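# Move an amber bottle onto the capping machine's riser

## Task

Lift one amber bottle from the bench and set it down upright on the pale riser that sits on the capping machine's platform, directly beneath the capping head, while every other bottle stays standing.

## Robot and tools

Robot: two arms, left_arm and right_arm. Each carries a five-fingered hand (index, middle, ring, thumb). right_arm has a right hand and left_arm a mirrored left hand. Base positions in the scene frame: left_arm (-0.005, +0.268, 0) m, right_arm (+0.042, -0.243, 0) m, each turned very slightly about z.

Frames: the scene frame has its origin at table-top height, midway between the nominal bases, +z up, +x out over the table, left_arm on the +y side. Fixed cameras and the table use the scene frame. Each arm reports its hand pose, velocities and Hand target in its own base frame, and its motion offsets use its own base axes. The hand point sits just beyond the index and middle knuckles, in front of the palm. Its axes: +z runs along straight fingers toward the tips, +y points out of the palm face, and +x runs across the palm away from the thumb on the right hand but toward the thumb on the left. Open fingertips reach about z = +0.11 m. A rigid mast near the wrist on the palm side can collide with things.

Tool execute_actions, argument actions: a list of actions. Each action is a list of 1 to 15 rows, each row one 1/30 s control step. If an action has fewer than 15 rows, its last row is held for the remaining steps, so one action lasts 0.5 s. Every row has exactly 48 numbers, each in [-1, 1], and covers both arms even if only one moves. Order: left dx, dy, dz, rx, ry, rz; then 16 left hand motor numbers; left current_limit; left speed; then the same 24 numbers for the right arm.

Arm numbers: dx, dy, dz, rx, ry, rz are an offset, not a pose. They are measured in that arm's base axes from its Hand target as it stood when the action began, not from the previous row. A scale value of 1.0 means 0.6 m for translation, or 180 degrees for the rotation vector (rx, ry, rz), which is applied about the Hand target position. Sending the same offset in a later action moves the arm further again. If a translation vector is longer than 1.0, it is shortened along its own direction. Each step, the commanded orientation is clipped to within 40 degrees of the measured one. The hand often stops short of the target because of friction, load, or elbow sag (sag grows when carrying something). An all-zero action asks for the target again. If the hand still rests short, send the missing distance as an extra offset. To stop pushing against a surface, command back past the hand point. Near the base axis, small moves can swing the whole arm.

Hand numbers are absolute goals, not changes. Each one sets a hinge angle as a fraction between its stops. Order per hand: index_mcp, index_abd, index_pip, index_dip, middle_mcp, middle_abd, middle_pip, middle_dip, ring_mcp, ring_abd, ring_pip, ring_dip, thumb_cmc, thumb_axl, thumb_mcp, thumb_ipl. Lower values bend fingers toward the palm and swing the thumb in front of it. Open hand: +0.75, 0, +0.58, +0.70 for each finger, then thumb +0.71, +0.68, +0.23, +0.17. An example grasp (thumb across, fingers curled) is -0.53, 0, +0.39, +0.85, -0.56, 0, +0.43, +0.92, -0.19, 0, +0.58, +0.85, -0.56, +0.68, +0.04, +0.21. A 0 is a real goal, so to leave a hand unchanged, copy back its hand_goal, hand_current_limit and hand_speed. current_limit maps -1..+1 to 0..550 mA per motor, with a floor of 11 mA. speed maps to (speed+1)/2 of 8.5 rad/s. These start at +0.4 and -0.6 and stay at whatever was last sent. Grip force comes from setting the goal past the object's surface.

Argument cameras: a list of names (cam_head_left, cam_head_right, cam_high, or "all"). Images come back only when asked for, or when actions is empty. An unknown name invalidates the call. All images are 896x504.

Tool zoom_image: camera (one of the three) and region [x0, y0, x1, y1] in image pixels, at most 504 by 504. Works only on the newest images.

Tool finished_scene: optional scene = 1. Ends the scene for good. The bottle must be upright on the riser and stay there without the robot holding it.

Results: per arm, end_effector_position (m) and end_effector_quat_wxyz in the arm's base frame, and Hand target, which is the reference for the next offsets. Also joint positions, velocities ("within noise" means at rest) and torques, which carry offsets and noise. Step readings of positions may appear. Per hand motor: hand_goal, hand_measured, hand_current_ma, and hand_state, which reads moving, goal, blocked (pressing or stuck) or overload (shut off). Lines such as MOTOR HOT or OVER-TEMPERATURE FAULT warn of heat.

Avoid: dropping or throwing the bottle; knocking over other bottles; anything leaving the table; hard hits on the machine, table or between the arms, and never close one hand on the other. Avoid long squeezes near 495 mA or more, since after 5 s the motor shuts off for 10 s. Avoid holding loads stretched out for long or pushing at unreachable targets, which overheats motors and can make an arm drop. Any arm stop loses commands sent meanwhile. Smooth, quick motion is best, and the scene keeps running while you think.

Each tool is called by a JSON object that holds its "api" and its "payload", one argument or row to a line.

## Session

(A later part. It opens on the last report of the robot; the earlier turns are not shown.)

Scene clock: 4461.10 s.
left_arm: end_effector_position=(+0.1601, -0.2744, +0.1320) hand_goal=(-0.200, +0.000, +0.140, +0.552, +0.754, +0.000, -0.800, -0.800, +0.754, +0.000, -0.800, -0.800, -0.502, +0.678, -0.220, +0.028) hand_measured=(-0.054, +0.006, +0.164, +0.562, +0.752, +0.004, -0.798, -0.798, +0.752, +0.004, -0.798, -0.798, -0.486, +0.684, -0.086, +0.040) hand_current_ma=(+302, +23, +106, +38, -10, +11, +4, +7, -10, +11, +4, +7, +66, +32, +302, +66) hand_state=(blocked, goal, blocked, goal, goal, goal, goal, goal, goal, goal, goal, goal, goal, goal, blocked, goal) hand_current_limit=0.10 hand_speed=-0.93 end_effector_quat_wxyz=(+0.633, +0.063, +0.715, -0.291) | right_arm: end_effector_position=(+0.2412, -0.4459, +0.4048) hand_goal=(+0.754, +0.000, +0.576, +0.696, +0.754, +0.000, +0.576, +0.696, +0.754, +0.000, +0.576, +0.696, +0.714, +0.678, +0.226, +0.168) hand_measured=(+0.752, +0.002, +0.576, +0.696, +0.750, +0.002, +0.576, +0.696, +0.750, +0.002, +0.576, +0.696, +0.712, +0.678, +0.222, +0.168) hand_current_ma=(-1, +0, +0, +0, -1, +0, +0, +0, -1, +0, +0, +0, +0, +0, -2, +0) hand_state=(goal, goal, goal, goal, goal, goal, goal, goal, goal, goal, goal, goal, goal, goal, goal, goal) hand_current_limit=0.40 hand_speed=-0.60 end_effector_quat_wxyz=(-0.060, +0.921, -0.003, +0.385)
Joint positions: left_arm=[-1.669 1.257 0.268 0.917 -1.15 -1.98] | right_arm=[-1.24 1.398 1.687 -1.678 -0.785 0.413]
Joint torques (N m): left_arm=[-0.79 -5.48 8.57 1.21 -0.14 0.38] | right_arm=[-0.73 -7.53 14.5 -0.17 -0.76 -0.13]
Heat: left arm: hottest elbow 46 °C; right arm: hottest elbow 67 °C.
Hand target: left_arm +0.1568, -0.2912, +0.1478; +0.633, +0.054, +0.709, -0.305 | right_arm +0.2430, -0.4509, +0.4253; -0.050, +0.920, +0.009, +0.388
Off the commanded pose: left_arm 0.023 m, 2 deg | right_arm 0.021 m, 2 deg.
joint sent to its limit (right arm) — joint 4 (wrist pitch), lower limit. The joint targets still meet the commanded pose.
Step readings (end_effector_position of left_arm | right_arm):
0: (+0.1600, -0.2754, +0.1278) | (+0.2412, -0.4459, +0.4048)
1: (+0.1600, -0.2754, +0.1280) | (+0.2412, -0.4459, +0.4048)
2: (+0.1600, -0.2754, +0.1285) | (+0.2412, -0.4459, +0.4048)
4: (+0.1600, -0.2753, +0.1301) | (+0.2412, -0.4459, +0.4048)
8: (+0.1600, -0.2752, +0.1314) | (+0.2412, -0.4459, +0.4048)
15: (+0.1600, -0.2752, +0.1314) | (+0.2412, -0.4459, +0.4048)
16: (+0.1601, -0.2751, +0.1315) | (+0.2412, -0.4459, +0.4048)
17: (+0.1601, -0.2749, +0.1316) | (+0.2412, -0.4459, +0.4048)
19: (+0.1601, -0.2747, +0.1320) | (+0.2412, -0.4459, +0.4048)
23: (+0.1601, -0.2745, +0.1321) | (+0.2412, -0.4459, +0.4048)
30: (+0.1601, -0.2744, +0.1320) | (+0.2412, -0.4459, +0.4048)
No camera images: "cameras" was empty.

{"api": "execute_actions", "payload": {
  "actions": [
    [[0,0,0,0,0,0,-0.3,0,0.139,0.551,0.754,0,-0.8,-0.8,0.754,0,-0.8,-0.8,-0.503,0.678,-0.28,0.027,0.77,-0.9,0,0,0,0,0,0,0.754,0,0.576,0.696,0.754,0,0.576,0.696,0.754,0,0.576,0.696,0.714,0.678,0.226,0.168,0.4,-0.6]],
    [[0,0,0.008,0,0,0,-0.32,0,0.139,0.551,0.754,0,-0.8,-0.8,0.754,0,-0.8,-0.8,-0.503,0.678,-0.3,0.027,0.77,-0.9,0,0,0,0,0,0,0.754,0,0.576,0.696,0.754,0,0.576,0.696,0.754,0,0.576,0.696,0.714,0.678,0.226,0.168,0.4,-0.6]],
    [[0,0,0.01,0,0,0,-0.32,0,0.139,0.551,0.754,0,-0.8,-0.8,0.754,0,-0.8,-0.8,-0.503,0.678,-0.3,0.027,0.77,-0.9,0,0,0,0,0,0,0.754,0,0.576,0.696,0.754,0,0.576,0.696,0.754,0,0.576,0.696,0.714,0.678,0.226,0.168,0.4,-0.6]]
  ],
  "cameras": ["cam_high", "cam_head_left"]
}}

{"api": "zoom_image", "payload": {
  "camera": "cam_high",
  "region": [380, 140, 460, 220]
}}

{"api": "zoom_image", "payload": {
  "camera": "cam_head_left",
  "region": [340, 290, 480, 430]
}}

Scene clock: 4474.93 s.
left_arm: end_effector_position=(+0.1605, -0.2708, +0.1383) hand_goal=(-0.320, +0.000, +0.140, +0.552, +0.754, +0.000, -0.800, -0.800, +0.754, +0.000, -0.800, -0.800, -0.502, +0.678, -0.300, +0.028) hand_measured=(-0.054, +0.014, +0.180, +0.568, +0.752, +0.004, -0.798, -0.798, +0.752, +0.004, -0.798, -0.798, -0.470, +0.692, -0.112, +0.048) hand_current_ma=(+487, +48, +182, +68, -10, +11, +4, +7, -10, +11, +4, +7, +141, +77, +487, +118) hand_state=(blocked, goal, blocked, goal, goal, goal, goal, goal, goal, goal, goal, goal, blocked, goal, blocked, blocked) hand_current_limit=0.77 hand_speed=-0.90 end_effector_quat_wxyz=(+0.633, +0.067, +0.716, -0.286) | right_arm: end_effector_position=(+0.2412, -0.4459, +0.4048) hand_goal=(+0.754, +0.000, +0.576, +0.696, +0.754, +0.000, +0.576, +0.696, +0.754, +0.000, +0.576, +0.696, +0.714, +0.678, +0.226, +0.168) hand_measured=(+0.752, +0.002, +0.576, +0.696, +0.750, +0.002, +0.576, +0.696, +0.750, +0.002, +0.576, +0.696, +0.712, +0.678, +0.222, +0.168) hand_current_ma=(-1, +0, +0, +0, -1, +0, +0, +0, -1, +0, +0, +0, +0, +0, -2, +0) hand_state=(goal, goal, goal, goal, goal, goal, goal, goal, goal, goal, goal, goal, goal, goal, goal, goal) hand_current_limit=0.40 hand_speed=-0.60 end_effector_quat_wxyz=(-0.060, +0.921, -0.003, +0.385)
Joint positions: left_arm=[-1.669 1.211 0.269 0.855 -1.15 -1.98] | right_arm=[-1.24 1.398 1.687 -1.678 -0.785 0.413]
Joint torques (N m): left_arm=[-0.91 -5.25 9.69 1.33 -0.17 0.38] | right_arm=[-0.79 -7.59 14.52 -0.18 -0.76 -0.13]
Heat: left arm: hottest elbow 46 °C; right arm: hottest elbow 67 °C.
Hand target: left_arm +0.1568, -0.2912, +0.1586; +0.633, +0.054, +0.709, -0.305 | right_arm +0.2430, -0.4509, +0.4253; -0.050, +0.920, +0.009, +0.388
Off the commanded pose: left_arm 0.029 m, 3 deg | right_arm 0.021 m, 2 deg.
joint sent to its limit (right arm) — joint 4 (wrist pitch), lower limit. The joint targets still meet the commanded pose.
Step readings (end_effector_position of left_arm | right_arm):
0: (+0.1601, -0.2744, +0.1320) | (+0.2412, -0.4459, +0.4048)
1: (+0.1601, -0.2744, +0.1320) | (+0.2412, -0.4459, +0.4048)
2: (+0.1601, -0.2744, +0.1320) | (+0.2412, -0.4459, +0.4048)
4: (+0.1601, -0.2744, +0.1320) | (+0.2412, -0.4459, +0.4048)
8: (+0.1601, -0.2744, +0.1321) | (+0.2412, -0.4459, +0.4048)
15: (+0.1601, -0.2744, +0.1321) | (+0.2412, -0.4459, +0.4048)
16: (+0.1601, -0.2744, +0.1323) | (+0.2412, -0.4459, +0.4048)
17: (+0.1602, -0.2740, +0.1325) | (+0.2412, -0.4459, +0.4048)
19: (+0.1602, -0.2734, +0.1336) | (+0.2412, -0.4459, +0.4048)
23: (+0.1603, -0.2730, +0.1346) | (+0.2412, -0.4459, +0.4048)
30: (+0.1603, -0.2728, +0.1344) | (+0.2412, -0.4459, +0.4048)
31: (+0.1603, -0.2728, +0.1346) | (+0.2412, -0.4459, +0.4048)
32: (+0.1603, -0.2723, +0.1349) | (+0.2412, -0.4459, +0.4048)
34: (+0.1604, -0.2716, +0.1367) | (+0.2412, -0.4459, +0.4048)
38: (+0.1604, -0.2711, +0.1385) | (+0.2412, -0.4459, +0.4048)
45: (+0.1605, -0.2709, +0.1383) | (+0.2412, -0.4459, +0.4048)
Images, in order (width x height): cam_head_left 896x504, cam_high 896x504.

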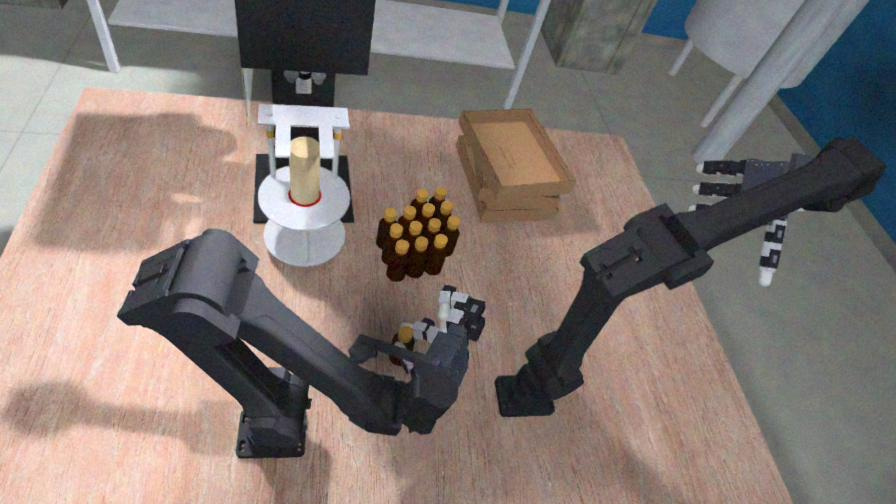

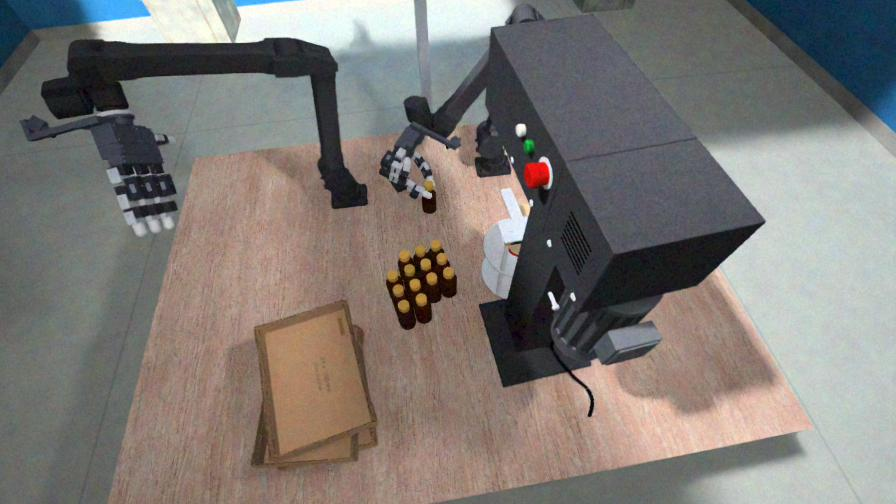

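Scaled by 6.300 from the camera's 896x504 image, which has a finer 1280x720 frame.

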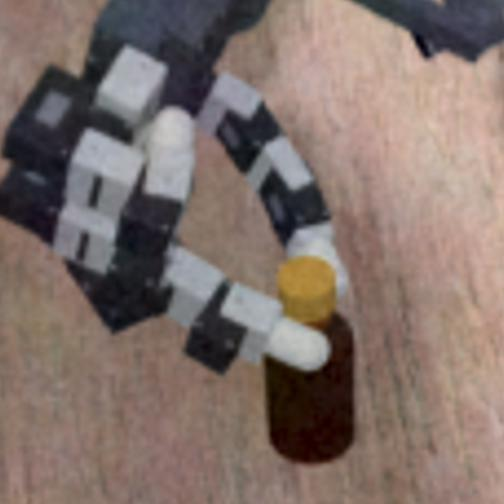

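Scaled by 3.600 from the camera's 896x504 image, which has a finer 1280x720 frame.

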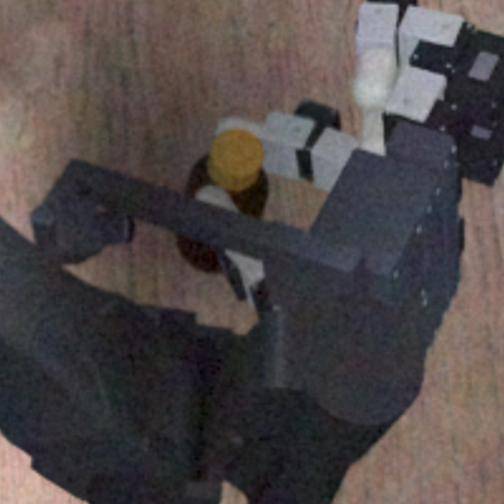

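{"api": "execute_actions", "payload": {
  "actions": [
    [[0,0,0.013,0,0,0,-0.32,0,0.139,0.551,0.754,0,-0.8,-0.8,0.754,0,-0.8,-0.8,-0.503,0.678,-0.3,0.027,0.77,-0.9,0,0,0,0,0,0,0.754,0,0.576,0.696,0.754,0,0.576,0.696,0.754,0,0.576,0.696,0.714,0.678,0.226,0.168,0.4,-0.6]],
    [[0,0,0.013,0,0,0,-0.32,0,0.139,0.551,0.754,0,-0.8,-0.8,0.754,0,-0.8,-0.8,-0.503,0.678,-0.3,0.027,0.77,-0.9,0,0,0,0,0,0,0.754,0,0.576,0.696,0.754,0,0.576,0.696,0.754,0,0.576,0.696,0.714,0.678,0.226,0.168,0.4,-0.6]],
    [[0,0,0.013,0,0,0,-0.32,0,0.139,0.551,0.754,0,-0.8,-0.8,0.754,0,-0.8,-0.8,-0.503,0.678,-0.3,0.027,0.77,-0.9,0,0,0,0,0,0,0.754,0,0.576,0.696,0.754,0,0.576,0.696,0.754,0,0.576,0.696,0.714,0.678,0.226,0.168,0.4,-0.6]]
  ],
  "cameras": ["cam_high", "cam_head_left"]
}}

{"api": "zoom_image", "payload": {
  "camera": "cam_high",
  "region": [380, 130, 460, 210]
}}

{"api": "zoom_image", "payload": {
  "camera": "cam_head_left",
  "region": [340, 280, 480, 420]
}}

Scene clock: 4499.03 s.
left_arm: end_effector_position=(+0.1604, -0.2712, +0.1585) hand_goal=(-0.320, +0.000, +0.140, +0.552, +0.754, +0.000, -0.800, -0.800, +0.754, +0.000, -0.800, -0.800, -0.502, +0.678, -0.300, +0.028) hand_measured=(-0.054, +0.014, +0.182, +0.568, +0.752, +0.004, -0.798, -0.798, +0.752, +0.004, -0.798, -0.798, -0.468, +0.694, -0.112, +0.048) hand_current_ma=(+487, +51, +184, +69, -10, +11, +4, +7, -10, +11, +4, +7, +149, +81, +487, +119) hand_state=(blocked, goal, blocked, goal, goal, goal, goal, goal, goal, goal, goal, goal, blocked, goal, blocked, blocked) hand_current_limit=0.77 hand_speed=-0.90 end_effector_quat_wxyz=(+0.633, +0.068, +0.717, -0.285) | right_arm: end_effector_position=(+0.2412, -0.4459, +0.4048) hand_goal=(+0.754, +0.000, +0.576, +0.696, +0.754, +0.000, +0.576, +0.696, +0.754, +0.000, +0.576, +0.696, +0.714, +0.678, +0.226, +0.168) hand_measured=(+0.752, +0.002, +0.576, +0.696, +0.750, +0.002, +0.576, +0.696, +0.750, +0.002, +0.576, +0.696, +0.712, +0.678, +0.222, +0.168) hand_current_ma=(-1, +0, +0, +0, -1, +0, +0, +0, -1, +0, +0, +0, +0, +0, -2, +0) hand_state=(goal, goal, goal, goal, goal, goal, goal, goal, goal, goal, goal, goal, goal, goal, goal, goal) hand_current_limit=0.40 hand_speed=-0.60 end_effector_quat_wxyz=(-0.060, +0.921, -0.003, +0.385)
Joint positions: left_arm=[-1.669 1.12 0.295 0.735 -1.15 -1.981] | right_arm=[-1.24 1.398 1.687 -1.678 -0.785 0.413]
Joint torques (N m): left_arm=[-0.91 -4.78 10.76 1.32 -0.18 0.39] | right_arm=[-0.73 -7.65 14.52 -0.18 -0.76 -0.13]
Heat: left arm: hottest elbow 47 °C; right arm: hottest elbow 67 °C.
Hand target: left_arm +0.1568, -0.2912, +0.1820; +0.633, +0.054, +0.709, -0.306 | right_arm +0.2430, -0.4509, +0.4253; -0.050, +0.920, +0.009, +0.388
Off the commanded pose: left_arm 0.031 m, 3 deg | right_arm 0.021 m, 2 deg.
joint sent to its limit (right arm) — joint 4 (wrist pitch), lower limit. The joint targets still meet the commanded pose.
Step readings (end_effector_position of left_arm | right_arm):
0: (+0.1605, -0.2708, +0.1383) | (+0.2412, -0.4459, +0.4048)
1: (+0.1605, -0.2708, +0.1385) | (+0.2412, -0.4459, +0.4048)
2: (+0.1605, -0.2706, +0.1393) | (+0.2412, -0.4459, +0.4048)
4: (+0.1605, -0.2704, +0.1420) | (+0.2412, -0.4459, +0.4048)
8: (+0.1604, -0.2713, +0.1456) | (+0.2412, -0.4459, +0.4048)
15: (+0.1604, -0.2714, +0.1456) | (+0.2412, -0.4459, +0.4048)
16: (+0.1604, -0.2713, +0.1459) | (+0.2412, -0.4459, +0.4048)
17: (+0.1604, -0.2710, +0.1465) | (+0.2412, -0.4459, +0.4048)
19: (+0.1605, -0.2706, +0.1487) | (+0.2412, -0.4459, +0.4048)
23: (+0.1604, -0.2710, +0.1518) | (+0.2412, -0.4459, +0.4048)
30: (+0.1604, -0.2712, +0.1519) | (+0.2412, -0.4459, +0.4048)
31: (+0.1604, -0.2710, +0.1521) | (+0.2412, -0.4459, +0.4048)
32: (+0.1605, -0.2707, +0.1527) | (+0.2412, -0.4459, +0.4048)
34: (+0.1605, -0.2705, +0.1552) | (+0.2412, -0.4459, +0.4048)
38: (+0.1604, -0.2709, +0.1583) | (+0.2412, -0.4459, +0.4048)
45: (+0.1604, -0.2712, +0.1585) | (+0.2412, -0.4459, +0.4048)
Images, in order (width x height): cam_head_left 896x504, cam_high 896x504.

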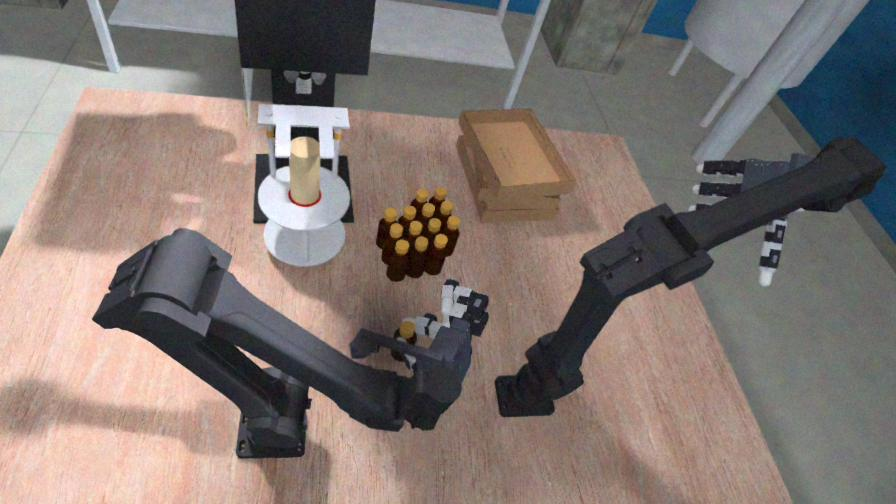

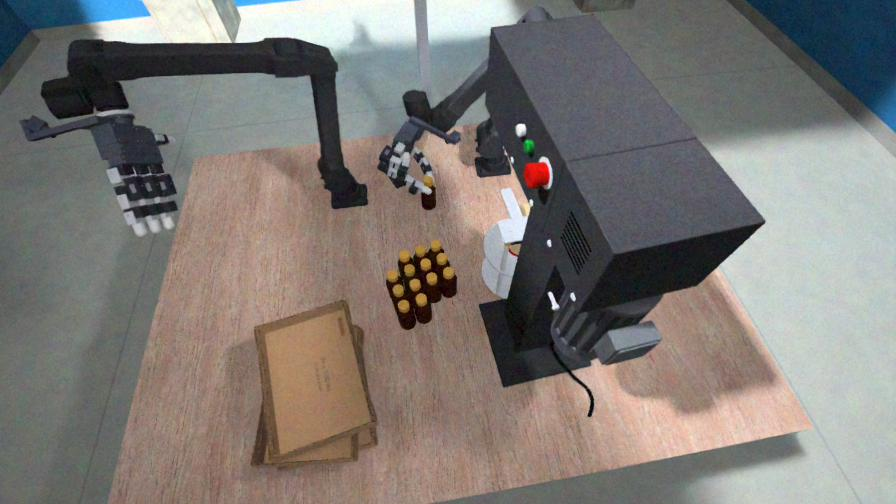

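Scaled by 6.300 from the camera's 896x504 image, which has a finer 1280x720 frame.

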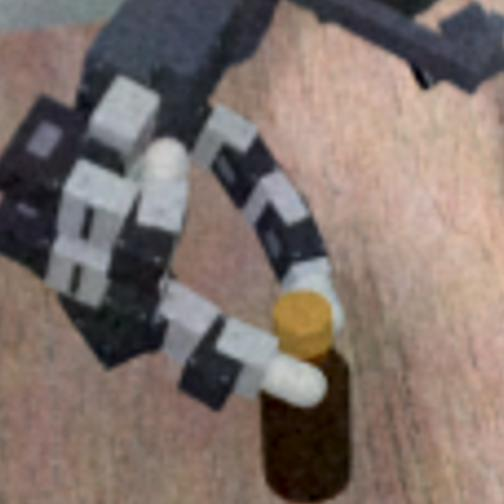

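Scaled by 3.600 from the camera's 896x504 image, which has a finer 1280x720 frame.

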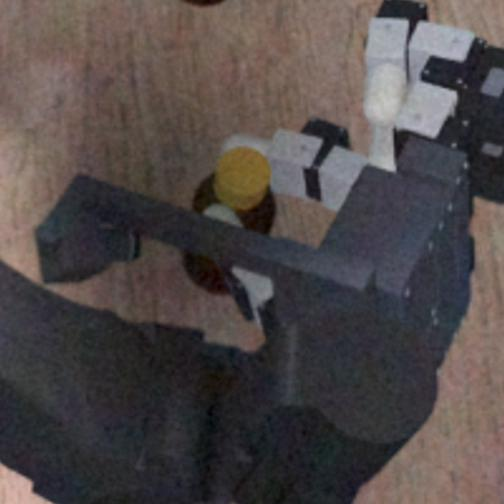

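{"api": "execute_actions", "payload": {
  "actions": [
    [[-0.0025,-0.005,-0.005,0.0288,-0.0167,-0.0004,-0.32,0,0.139,0.551,0.754,0,-0.8,-0.8,0.754,0,-0.8,-0.8,-0.503,0.678,-0.3,0.027,0.77,-0.9,0,0,0,0,0,0,0.754,0,0.576,0.696,0.754,0,0.576,0.696,0.754,0,0.576,0.696,0.714,0.678,0.226,0.168,0.4,-0.6]],
    [[-0.0025,-0.005,-0.005,0.0288,-0.0167,-0.0004,-0.32,0,0.139,0.551,0.754,0,-0.8,-0.8,0.754,0,-0.8,-0.8,-0.503,0.678,-0.3,0.027,0.77,-0.9,0,0,0,0,0,0,0.754,0,0.576,0.696,0.754,0,0.576,0.696,0.754,0,0.576,0.696,0.714,0.678,0.226,0.168,0.4,-0.6]],
    [[-0.0025,-0.004,-0.006,0.0288,-0.0167,-0.0004,-0.32,0,0.139,0.551,0.754,0,-0.8,-0.8,0.754,0,-0.8,-0.8,-0.503,0.678,-0.3,0.027,0.77,-0.9,0,0,0,0,0,0,0.754,0,0.576,0.696,0.754,0,0.576,0.696,0.754,0,0.576,0.696,0.714,0.678,0.226,0.168,0.4,-0.6]]
  ],
  "cameras": ["cam_high", "cam_head_left"]
}}

{"api": "zoom_image", "payload": {
  "camera": "cam_high",
  "region": [380, 130, 460, 210]
}}

{"api": "zoom_image", "payload": {
  "camera": "cam_head_left",
  "region": [340, 280, 480, 420]
}}

Scene clock: 4549.13 s.
left_arm: end_effector_position=(+0.1577, -0.2815, +0.1546) hand_goal=(-0.320, +0.000, +0.140, +0.552, +0.754, +0.000, -0.800, -0.800, +0.754, +0.000, -0.800, -0.800, -0.502, +0.678, -0.300, +0.028) hand_measured=(-0.054, +0.016, +0.184, +0.568, +0.752, +0.004, -0.798, -0.798, +0.752, +0.004, -0.798, -0.798, -0.464, +0.696, -0.116, +0.048) hand_current_ma=(+487, +60, +195, +71, -10, +11, +4, +7, -10, +11, +4, +7, +168, +92, +487, +119) hand_state=(blocked, goal, blocked, goal, goal, goal, goal, goal, goal, goal, goal, goal, blocked, goal, blocked, blocked) hand_current_limit=0.77 hand_speed=-0.90 end_effector_quat_wxyz=(+0.664, +0.165, +0.703, -0.193) | right_arm: end_effector_position=(+0.2412, -0.4459, +0.4048) hand_goal=(+0.754, +0.000, +0.576, +0.696, +0.754, +0.000, +0.576, +0.696, +0.754, +0.000, +0.576, +0.696, +0.714, +0.678, +0.226, +0.168) hand_measured=(+0.752, +0.002, +0.576, +0.696, +0.750, +0.002, +0.576, +0.696, +0.750, +0.002, +0.576, +0.696, +0.712, +0.678, +0.222, +0.168) hand_current_ma=(-1, +0, +0, +0, -1, +0, +0, +0, -1, +0, +0, +0, +0, +0, -2, +0) hand_state=(goal, goal, goal, goal, goal, goal, goal, goal, goal, goal, goal, goal, goal, goal, goal, goal) hand_current_limit=0.40 hand_speed=-0.60 end_effector_quat_wxyz=(-0.060, +0.921, -0.003, +0.385)
Joint positions: left_arm=[-1.692 1.293 0.32 0.86 -1.177 -1.728] | right_arm=[-1.24 1.398 1.687 -1.678 -0.785 0.413]
Joint torques (N m): left_arm=[-1.49 -4.84 8.8 2.73 -0.33 0.84] | right_arm=[-0.79 -7.47 14.52 -0.17 -0.76 -0.13]
Heat: left arm: hottest elbow 51 °C; right arm: hottest elbow 67 °C.
Hand target: left_arm +0.1523, -0.2996, +0.1725; +0.673, +0.164, +0.692, -0.203 | right_arm +0.2430, -0.4509, +0.4253; -0.050, +0.920, +0.009, +0.388
Off the commanded pose: left_arm 0.026 m, 2 deg | right_arm 0.021 m, 2 deg.
joint sent to its limit (right arm) — joint 4 (wrist pitch), lower limit. The joint targets still meet the commanded pose.
Step readings (end_effector_position of left_arm | right_arm):
0: (+0.1604, -0.2712, +0.1585) | (+0.2412, -0.4459, +0.4048)
1: (+0.1604, -0.2709, +0.1586) | (+0.2412, -0.4459, +0.4048)
2: (+0.1603, -0.2710, +0.1583) | (+0.2412, -0.4459, +0.4048)
4: (+0.1600, -0.2728, +0.1563) | (+0.2412, -0.4459, +0.4048)
8: (+0.1600, -0.2732, +0.1535) | (+0.2412, -0.4459, +0.4048)
15: (+0.1602, -0.2733, +0.1550) | (+0.2412, -0.4459, +0.4048)
16: (+0.1601, -0.2730, +0.1553) | (+0.2412, -0.4459, +0.4048)
17: (+0.1600, -0.2730, +0.1553) | (+0.2412, -0.4459, +0.4048)
19: (+0.1590, -0.2755, +0.1534) | (+0.2412, -0.4459, +0.4048)
23: (+0.1583, -0.2774, +0.1513) | (+0.2412, -0.4459, +0.4048)
30: (+0.1587, -0.2780, +0.1548) | (+0.2412, -0.4459, +0.4048)
31: (+0.1587, -0.2776, +0.1551) | (+0.2412, -0.4459, +0.4048)
32: (+0.1583, -0.2777, +0.1549) | (+0.2412, -0.4459, +0.4048)
34: (+0.1577, -0.2794, +0.1525) | (+0.2412, -0.4459, +0.4048)
38: (+0.1573, -0.2809, +0.1499) | (+0.2412, -0.4459, +0.4048)
45: (+0.1576, -0.2816, +0.1536) | (+0.2412, -0.4459, +0.4048)
Images, in order (width x height): cam_head_left 896x504, cam_high 896x504.

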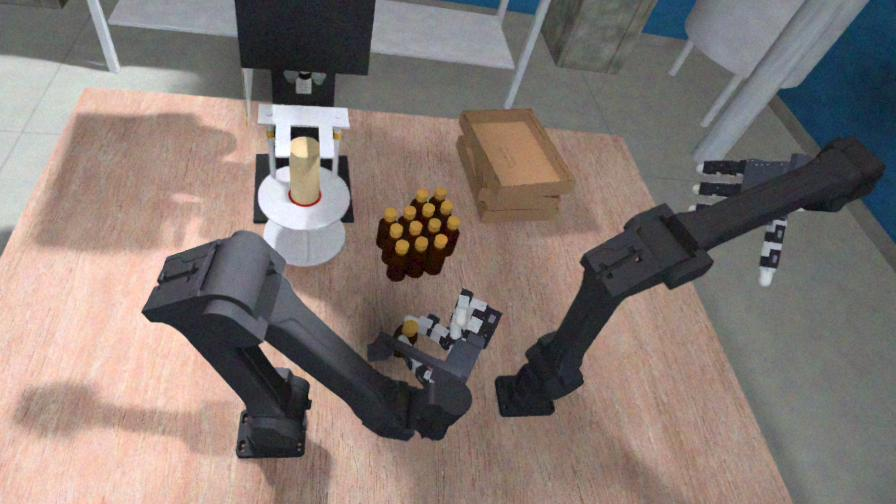

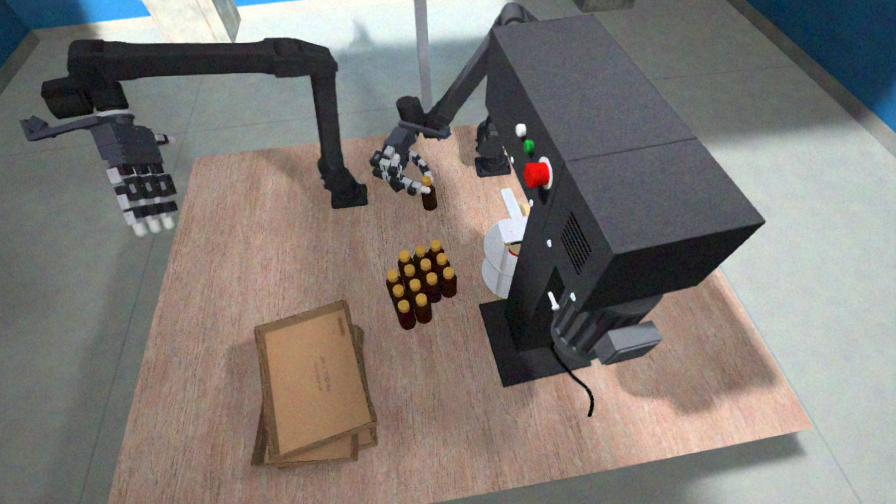

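Scaled by 6.300 from the camera's 896x504 image, which has a finer 1280x720 frame.

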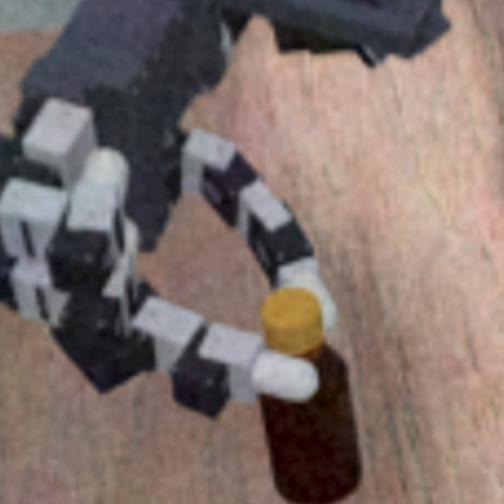

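Scaled by 3.600 from the camera's 896x504 image, which has a finer 1280x720 frame.

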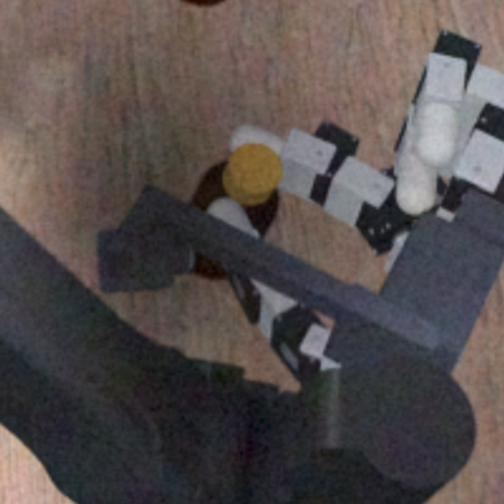

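{"api": "execute_actions", "payload": {
  "actions": [
    [[-0.0022,-0.0036,-0.007,0.0288,-0.0167,-0.0004,-0.32,0,0.139,0.551,0.754,0,-0.8,-0.8,0.754,0,-0.8,-0.8,-0.503,0.678,-0.3,0.027,0.77,-0.9,0,0,0,0,0,0,0.754,0,0.576,0.696,0.754,0,0.576,0.696,0.754,0,0.576,0.696,0.714,0.678,0.226,0.168,0.4,-0.6]],
    [[-0.0022,-0.0036,-0.007,0.0288,-0.0167,-0.0004,-0.32,0,0.139,0.551,0.754,0,-0.8,-0.8,0.754,0,-0.8,-0.8,-0.503,0.678,-0.3,0.027,0.77,-0.9,0,0,0,0,0,0,0.754,0,0.576,0.696,0.754,0,0.576,0.696,0.754,0,0.576,0.696,0.714,0.678,0.226,0.168,0.4,-0.6]],
    [[-0.0022,-0.003,-0.007,0.0288,-0.0167,-0.0004,-0.32,0,0.139,0.551,0.754,0,-0.8,-0.8,0.754,0,-0.8,-0.8,-0.503,0.678,-0.3,0.027,0.77,-0.9,0,0,0,0,0,0,0.754,0,0.576,0.696,0.754,0,0.576,0.696,0.754,0,0.576,0.696,0.714,0.678,0.226,0.168,0.4,-0.6]]
  ],
  "cameras": ["cam_high", "cam_head_left"]
}}

{"api": "zoom_image", "payload": {
  "camera": "cam_high",
  "region": [380, 130, 460, 210]
}}

{"api": "zoom_image", "payload": {
  "camera": "cam_head_left",
  "region": [340, 280, 480, 420]
}}

Scene clock: 4572.27 s.
left_arm: end_effector_position=(+0.1543, -0.2907, +0.1474) hand_goal=(-0.320, +0.000, +0.140, +0.552, +0.754, +0.000, -0.800, -0.800, +0.754, +0.000, -0.800, -0.800, -0.502, +0.678, -0.300, +0.028) hand_measured=(-0.054, +0.020, +0.184, +0.568, +0.754, +0.004, -0.798, -0.798, +0.754, +0.004, -0.798, -0.798, -0.464, +0.696, -0.118, +0.048) hand_current_ma=(+487, +75, +199, +71, -2, +11, +4, +7, -2, +11, +4, +7, +172, +94, +487, +119) hand_state=(blocked, blocked, blocked, goal, goal, goal, goal, goal, goal, goal, goal, goal, blocked, goal, blocked, blocked) hand_current_limit=0.77 hand_speed=-0.90 end_effector_quat_wxyz=(+0.687, +0.266, +0.670, -0.093) | right_arm: end_effector_position=(+0.2412, -0.4459, +0.4048) hand_goal=(+0.754, +0.000, +0.576, +0.696, +0.754, +0.000, +0.576, +0.696, +0.754, +0.000, +0.576, +0.696, +0.714, +0.678, +0.226, +0.168) hand_measured=(+0.752, +0.002, +0.576, +0.696, +0.750, +0.002, +0.576, +0.696, +0.750, +0.002, +0.576, +0.696, +0.712, +0.678, +0.222, +0.168) hand_current_ma=(-1, +0, +0, +0, -1, +0, +0, +0, -1, +0, +0, +0, +0, +0, -2, +0) hand_state=(goal, goal, goal, goal, goal, goal, goal, goal, goal, goal, goal, goal, goal, goal, goal, goal) hand_current_limit=0.40 hand_speed=-0.60 end_effector_quat_wxyz=(-0.060, +0.921, -0.003, +0.385)
Joint positions: left_arm=[-1.71 1.488 0.33 1.052 -1.195 -1.426] | right_arm=[-1.24 1.398 1.687 -1.678 -0.785 0.413]
Joint torques (N m): left_arm=[-1.38 -5.83 6.72 2.63 -0.29 0.88] | right_arm=[-0.73 -7.59 14.52 -0.17 -0.76 -0.13]
Heat: left arm: hottest elbow 49 °C; right arm: hottest elbow 67 °C.
Hand target: left_arm +0.1484, -0.3057, +0.1598; +0.696, +0.270, +0.658, -0.095 | right_arm +0.2430, -0.4509, +0.4253; -0.050, +0.920, +0.009, +0.388
Off the commanded pose: left_arm 0.020 m, 2 deg | right_arm 0.021 m, 2 deg.
joint sent to its limit (right arm) — joint 4 (wrist pitch), lower limit. The joint targets still meet the commanded pose.
Step readings (end_effector_position of left_arm | right_arm):
0: (+0.1577, -0.2815, +0.1546) | (+0.2412, -0.4459, +0.4048)
1: (+0.1577, -0.2813, +0.1546) | (+0.2412, -0.4459, +0.4048)
2: (+0.1571, -0.2817, +0.1540) | (+0.2412, -0.4459, +0.4048)
4: (+0.1568, -0.2827, +0.1510) | (+0.2412, -0.4459, +0.4048)
8: (+0.1564, -0.2840, +0.1477) | (+0.2412, -0.4459, +0.4048)
15: (+0.1566, -0.2847, +0.1512) | (+0.2412, -0.4459, +0.4048)
16: (+0.1565, -0.2845, +0.1515) | (+0.2412, -0.4459, +0.4048)
17: (+0.1561, -0.2849, +0.1512) | (+0.2412, -0.4459, +0.4048)
19: (+0.1556, -0.2859, +0.1485) | (+0.2412, -0.4459, +0.4048)
23: (+0.1553, -0.2871, +0.1454) | (+0.2412, -0.4459, +0.4048)
30: (+0.1555, -0.2878, +0.1490) | (+0.2412, -0.4459, +0.4048)
31: (+0.1553, -0.2878, +0.1493) | (+0.2412, -0.4459, +0.4048)
32: (+0.1549, -0.2883, +0.1490) | (+0.2412, -0.4459, +0.4048)
34: (+0.1545, -0.2889, +0.1462) | (+0.2412, -0.4459, +0.4048)
38: (+0.1542, -0.2900, +0.1429) | (+0.2412, -0.4459, +0.4048)
45: (+0.1543, -0.2906, +0.1466) | (+0.2412, -0.4459, +0.4048)
Images, in order (width x height): cam_head_left 896x504, cam_high 896x504.

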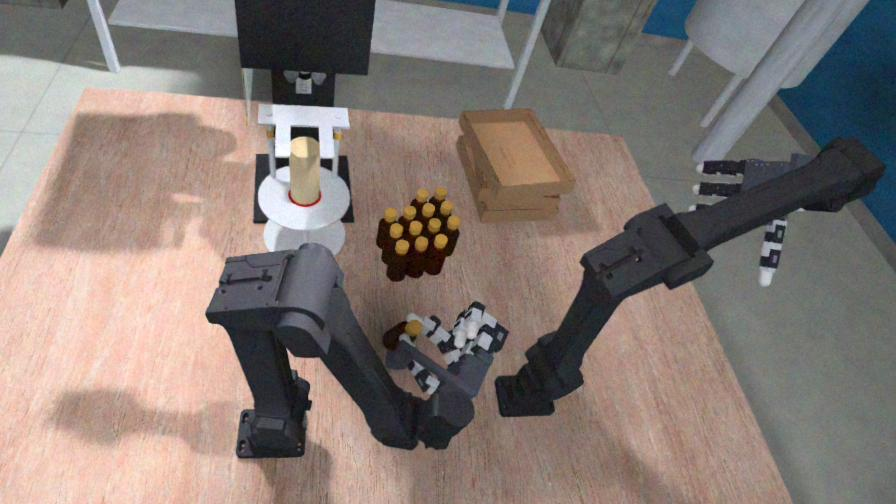

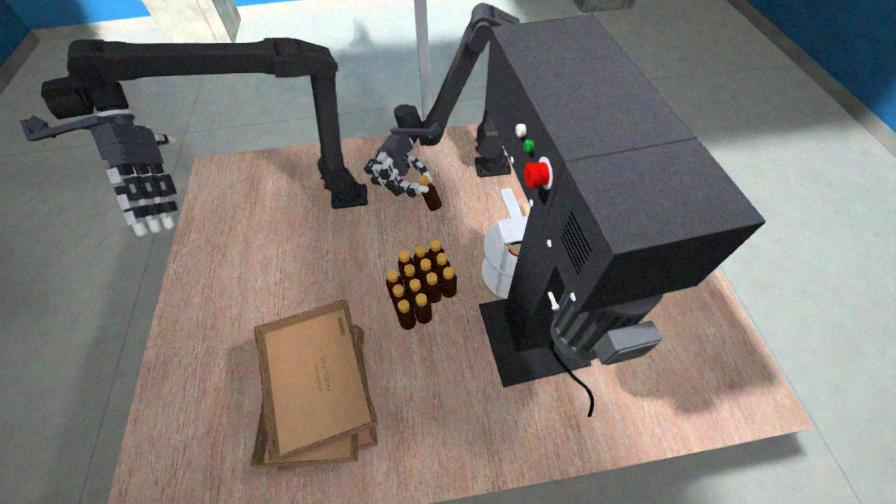

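Scaled by 6.300 from the camera's 896x504 image, which has a finer 1280x720 frame.

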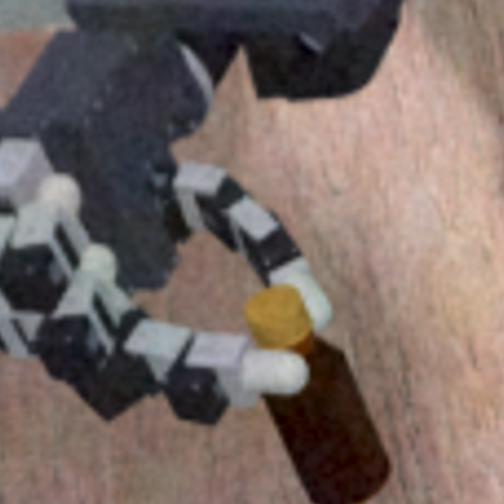

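Scaled by 3.600 from the camera's 896x504 image, which has a finer 1280x720 frame.

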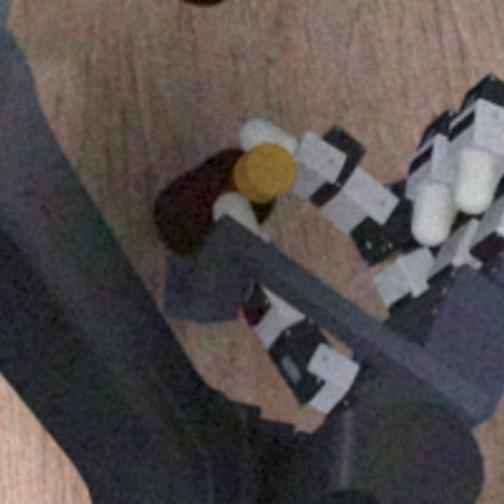

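{"api": "execute_actions", "payload": {
  "actions": [
    [[0.00225,0.00375,0.007,-0.0288,0.0167,0.0004,-0.32,0,0.139,0.551,0.754,0,-0.8,-0.8,0.754,0,-0.8,-0.8,-0.503,0.678,-0.3,0.027,0.77,-0.9,0,0,0,0,0,0,0.754,0,0.576,0.696,0.754,0,0.576,0.696,0.754,0,0.576,0.696,0.714,0.678,0.226,0.168,0.4,-0.6]],
    [[0.00225,0.00375,0.007,-0.0288,0.0167,0.0004,-0.32,0,0.139,0.551,0.754,0,-0.8,-0.8,0.754,0,-0.8,-0.8,-0.503,0.678,-0.3,0.027,0.77,-0.9,0,0,0,0,0,0,0.754,0,0.576,0.696,0.754,0,0.576,0.696,0.754,0,0.576,0.696,0.714,0.678,0.226,0.168,0.4,-0.6]]
  ],
  "cameras": ["all"]
}}

Scene clock: 4625.77 s.
left_arm: end_effector_position=(+0.1537, -0.2894, +0.1569) hand_goal=(-0.320, +0.000, +0.140, +0.552, +0.754, +0.000, -0.800, -0.800, +0.754, +0.000, -0.800, -0.800, -0.502, +0.678, -0.300, +0.028) hand_measured=(-0.054, +0.020, +0.184, +0.568, +0.754, +0.004, -0.798, -0.798, +0.754, +0.004, -0.798, -0.798, -0.464, +0.696, -0.118, +0.050) hand_current_ma=(+487, +78, +199, +71, -1, +11, +4, +7, +0, +11, +4, +7, +173, +95, +487, +124) hand_state=(blocked, blocked, blocked, goal, goal, goal, goal, goal, goal, goal, goal, goal, blocked, goal, blocked, blocked) hand_current_limit=0.77 hand_speed=-0.90 end_effector_quat_wxyz=(+0.680, +0.203, +0.686, -0.161) | right_arm: end_effector_position=(+0.2412, -0.4459, +0.4048) hand_goal=(+0.754, +0.000, +0.576, +0.696, +0.754, +0.000, +0.576, +0.696, +0.754, +0.000, +0.576, +0.696, +0.714, +0.678, +0.226, +0.168) hand_measured=(+0.752, +0.002, +0.576, +0.696, +0.750, +0.002, +0.576, +0.696, +0.750, +0.002, +0.576, +0.696, +0.712, +0.678, +0.222, +0.168) hand_current_ma=(-1, +0, +0, +0, -1, +0, +0, +0, -1, +0, +0, +0, +0, +0, -2, +0) hand_state=(goal, goal, goal, goal, goal, goal, goal, goal, goal, goal, goal, goal, goal, goal, goal, goal) hand_current_limit=0.40 hand_speed=-0.60 end_effector_quat_wxyz=(-0.060, +0.921, -0.003, +0.385)
Joint positions: left_arm=[-1.71 1.382 0.33 0.992 -1.189 -1.572] | right_arm=[-1.24 1.398 1.687 -1.678 -0.785 0.413]
Joint torques (N m): left_arm=[-0.62 -6.42 7.3 1.16 -0.09 0.47] | right_arm=[-0.73 -7.47 14.49 -0.17 -0.76 -0.13]
Heat: left arm: hottest elbow 46 °C; right arm: hottest elbow 68 °C.
Hand target: left_arm +0.1511, -0.3011, +0.1683; +0.683, +0.200, +0.683, -0.167 | right_arm +0.2430, -0.4509, +0.4253; -0.050, +0.920, +0.009, +0.388
Off the commanded pose: left_arm 0.016 m, 1 deg | right_arm 0.021 m, 2 deg.
joint sent to its limit (right arm) — joint 4 (wrist pitch), lower limit. The joint targets still meet the commanded pose.
Step readings (end_effector_position of left_arm | right_arm):
0: (+0.1543, -0.2907, +0.1475) | (+0.2412, -0.4459, +0.4048)
1: (+0.1543, -0.2908, +0.1475) | (+0.2412, -0.4459, +0.4048)
2: (+0.1542, -0.2908, +0.1480) | (+0.2412, -0.4459, +0.4048)
4: (+0.1542, -0.2907, +0.1503) | (+0.2412, -0.4459, +0.4048)
8: (+0.1542, -0.2904, +0.1529) | (+0.2412, -0.4459, +0.4048)
15: (+0.1541, -0.2905, +0.1522) | (+0.2412, -0.4459, +0.4048)
16: (+0.1541, -0.2907, +0.1520) | (+0.2412, -0.4459, +0.4048)
17: (+0.1540, -0.2906, +0.1525) | (+0.2412, -0.4459, +0.4048)
19: (+0.1539, -0.2904, +0.1555) | (+0.2412, -0.4459, +0.4048)
23: (+0.1539, -0.2894, +0.1593) | (+0.2412, -0.4459, +0.4048)
30: (+0.1537, -0.2894, +0.1573) | (+0.2412, -0.4459, +0.4048)

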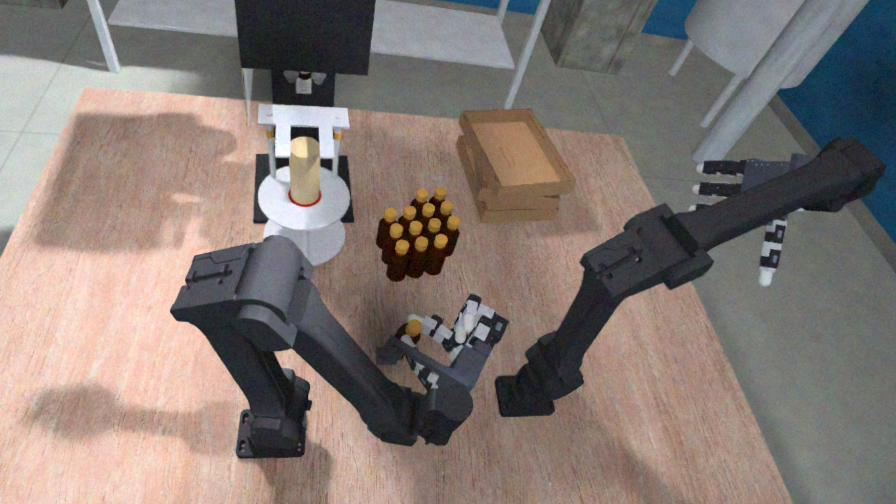

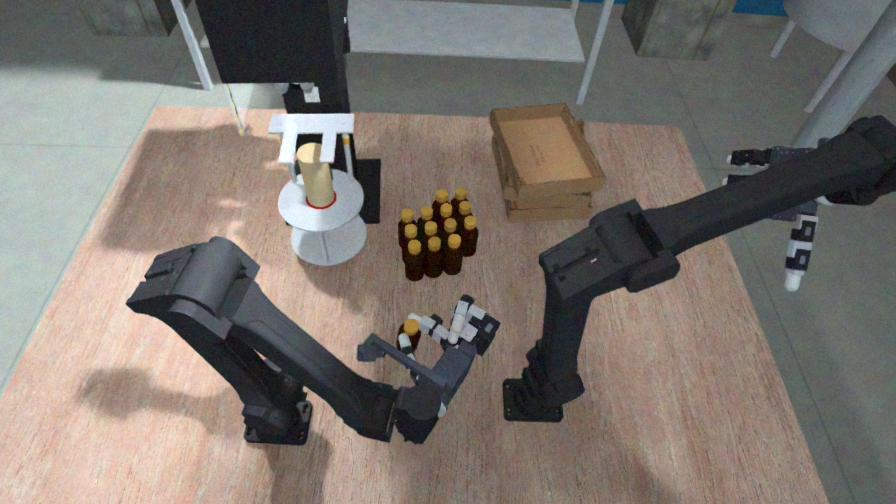

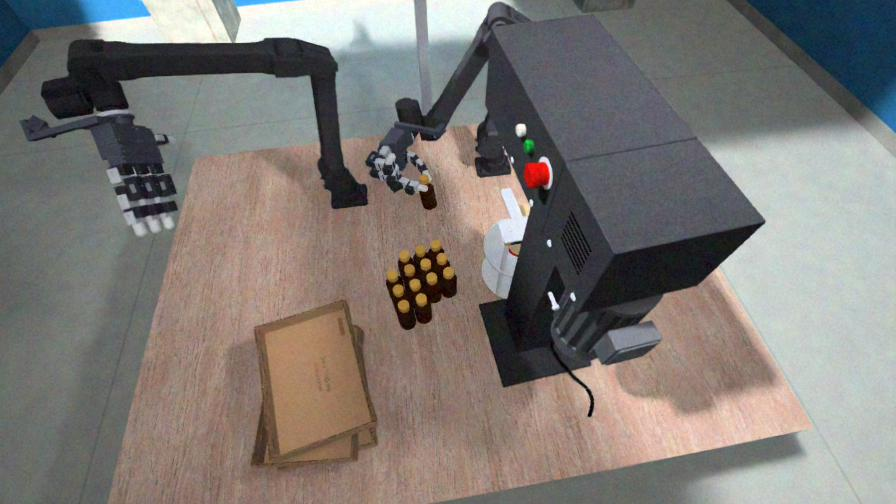

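{"api": "zoom_image", "payload": {
  "camera": "cam_high",
  "region": [390, 140, 470, 230]
}}

{"api": "zoom_image", "payload": {
  "camera": "cam_head_left",
  "region": [370, 290, 530, 400]
}}

{"api": "zoom_image", "payload": {
  "camera": "cam_head_right",
  "region": [350, 290, 510, 400]
}}

Scaled by 5.600 from the camera's 896x504 image, which has a finer 1280x720 frame.

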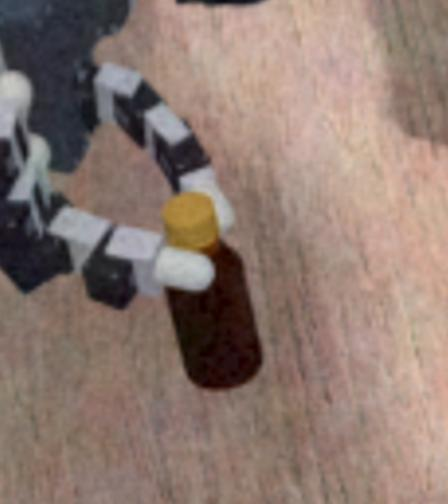

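Scaled by 3.150 from the camera's 896x504 image, which has a finer 1280x720 frame.

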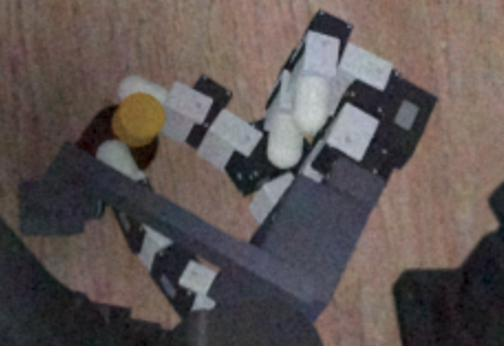

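Scaled by 3.150 from the camera's 896x504 image, which has a finer 1280x720 frame.

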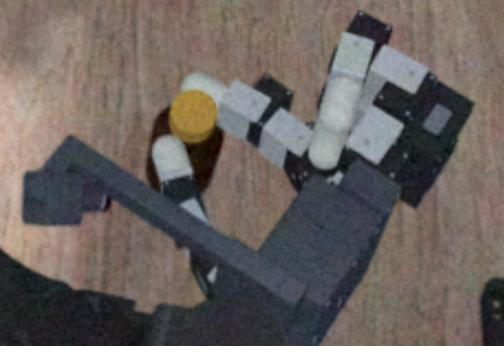

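{"api": "execute_actions", "payload": {
  "actions": [
    [[0,0,-0.0167,0,0,0,-0.32,0,0.139,0.551,0.754,0,-0.8,-0.8,0.754,0,-0.8,-0.8,-0.503,0.678,-0.3,0.027,0.77,-0.9,0,0,0,0,0,0,0.754,0,0.576,0.696,0.754,0,0.576,0.696,0.754,0,0.576,0.696,0.714,0.678,0.226,0.168,0.4,-0.6]],
    [[0,0,-0.0167,0,0,0,-0.32,0,0.139,0.551,0.754,0,-0.8,-0.8,0.754,0,-0.8,-0.8,-0.503,0.678,-0.3,0.027,0.77,-0.9,0,0,0,0,0,0,0.754,0,0.576,0.696,0.754,0,0.576,0.696,0.754,0,0.576,0.696,0.714,0.678,0.226,0.168,0.4,-0.6]],
    [[0,0,-0.0167,0,0,0,-0.32,0,0.139,0.551,0.754,0,-0.8,-0.8,0.754,0,-0.8,-0.8,-0.503,0.678,-0.3,0.027,0.77,-0.9,0,0,0,0,0,0,0.754,0,0.576,0.696,0.754,0,0.576,0.696,0.754,0,0.576,0.696,0.714,0.678,0.226,0.168,0.4,-0.6]]
  ],
  "cameras": ["cam_high"]
}}

{"api": "zoom_image", "payload": {
  "camera": "cam_high",
  "region": [390, 140, 470, 230]
}}

Scene clock: 4684.97 s.
left_arm: end_effector_position=(+0.1529, -0.2946, +0.1317) hand_goal=(-0.320, +0.000, +0.140, +0.552, +0.754, +0.000, -0.800, -0.800, +0.754, +0.000, -0.800, -0.800, -0.502, +0.678, -0.300, +0.028) hand_measured=(-0.054, +0.022, +0.184, +0.568, +0.754, +0.004, -0.798, -0.798, +0.754, +0.004, -0.798, -0.798, -0.464, +0.696, -0.118, +0.050) hand_current_ma=(+487, +80, +199, +71, -1, +11, +4, +7, +0, +11, +4, +7, +174, +95, +487, +125) hand_state=(blocked, blocked, blocked, goal, goal, goal, goal, goal, goal, goal, goal, goal, blocked, goal, blocked, blocked) hand_current_limit=0.77 hand_speed=-0.90 end_effector_quat_wxyz=(+0.679, +0.204, +0.687, -0.161) | right_arm: end_effector_position=(+0.2412, -0.4459, +0.4048) hand_goal=(+0.754, +0.000, +0.576, +0.696, +0.754, +0.000, +0.576, +0.696, +0.754, +0.000, +0.576, +0.696, +0.714, +0.678, +0.226, +0.168) hand_measured=(+0.752, +0.002, +0.576, +0.696, +0.750, +0.002, +0.576, +0.696, +0.750, +0.002, +0.576, +0.696, +0.712, +0.678, +0.222, +0.168) hand_current_ma=(-1, +0, +0, +0, -1, +0, +0, +0, -1, +0, +0, +0, +0, +0, -2, +0) hand_state=(goal, goal, goal, goal, goal, goal, goal, goal, goal, goal, goal, goal, goal, goal, goal, goal) hand_current_limit=0.40 hand_speed=-0.60 end_effector_quat_wxyz=(-0.060, +0.921, -0.003, +0.385)
Joint positions: left_arm=[-1.71 1.508 0.33 1.106 -1.188 -1.582] | right_arm=[-1.24 1.398 1.687 -1.678 -0.785 0.413]
Joint torques (N m): left_arm=[-0.62 -6.36 5.09 2.65 -0.13 0.53] | right_arm=[-0.73 -7.53 14.5 -0.17 -0.76 -0.13]
Heat: left arm: hottest elbow 45 °C; right arm: hottest elbow 68 °C.
Hand target: left_arm +0.1511, -0.3012, +0.1382; +0.683, +0.200, +0.683, -0.167 | right_arm +0.2430, -0.4509, +0.4253; -0.050, +0.920, +0.009, +0.388
Off the commanded pose: left_arm 0.009 m, 1 deg | right_arm 0.021 m, 2 deg.
joint sent to its limit (right arm) — joint 4 (wrist pitch), lower limit. The joint targets still meet the commanded pose.
Step readings (end_effector_position of left_arm | right_arm):
0: (+0.1537, -0.2894, +0.1569) | (+0.2412, -0.4459, +0.4048)
1: (+0.1536, -0.2895, +0.1564) | (+0.2412, -0.4459, +0.4048)
2: (+0.1536, -0.2898, +0.1554) | (+0.2412, -0.4459, +0.4048)
4: (+0.1535, -0.2902, +0.1522) | (+0.2412, -0.4459, +0.4048)
8: (+0.1535, -0.2904, +0.1491) | (+0.2412, -0.4459, +0.4048)
15: (+0.1535, -0.2905, +0.1493) | (+0.2412, -0.4459, +0.4048)
16: (+0.1534, -0.2908, +0.1490) | (+0.2412, -0.4459, +0.4048)
17: (+0.1533, -0.2913, +0.1479) | (+0.2412, -0.4459, +0.4048)
19: (+0.1532, -0.2922, +0.1442) | (+0.2412, -0.4459, +0.4048)
23: (+0.1531, -0.2927, +0.1403) | (+0.2412, -0.4459, +0.4048)
30: (+0.1531, -0.2928, +0.1405) | (+0.2412, -0.4459, +0.4048)
31: (+0.1531, -0.2931, +0.1401) | (+0.2412, -0.4459, +0.4048)
32: (+0.1530, -0.2935, +0.1392) | (+0.2412, -0.4459, +0.4048)
34: (+0.1529, -0.2941, +0.1354) | (+0.2412, -0.4459, +0.4048)
38: (+0.1529, -0.2945, +0.1315) | (+0.2412, -0.4459, +0.4048)
45: (+0.1529, -0.2946, +0.1317) | (+0.2412, -0.4459, +0.4048)
Images, in order (width x height): cam_high 896x504.

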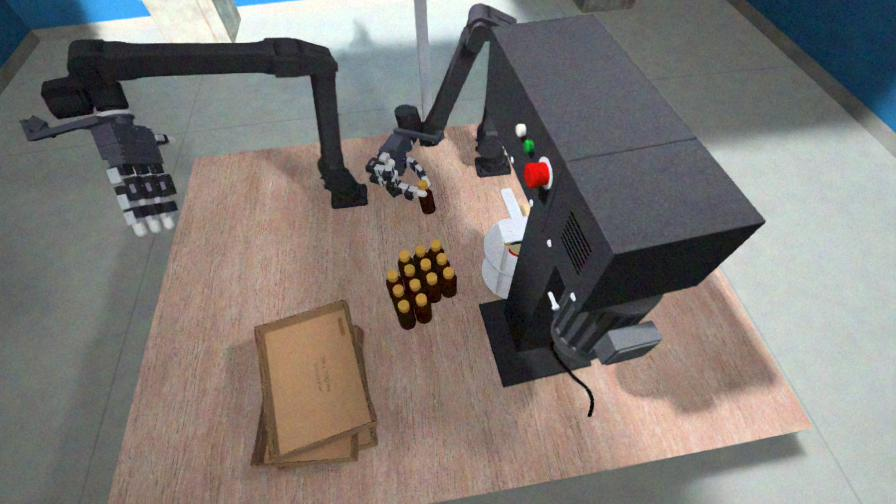

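Scaled by 5.600 from the camera's 896x504 image, which has a finer 1280x720 frame.

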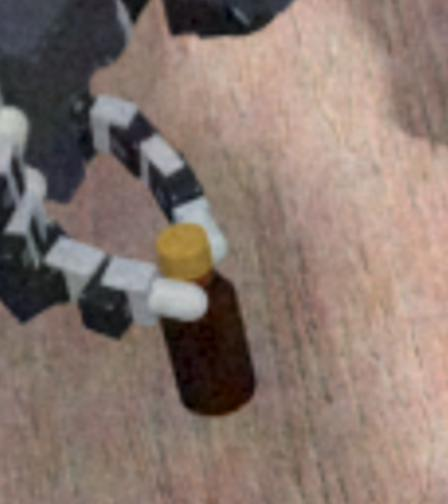

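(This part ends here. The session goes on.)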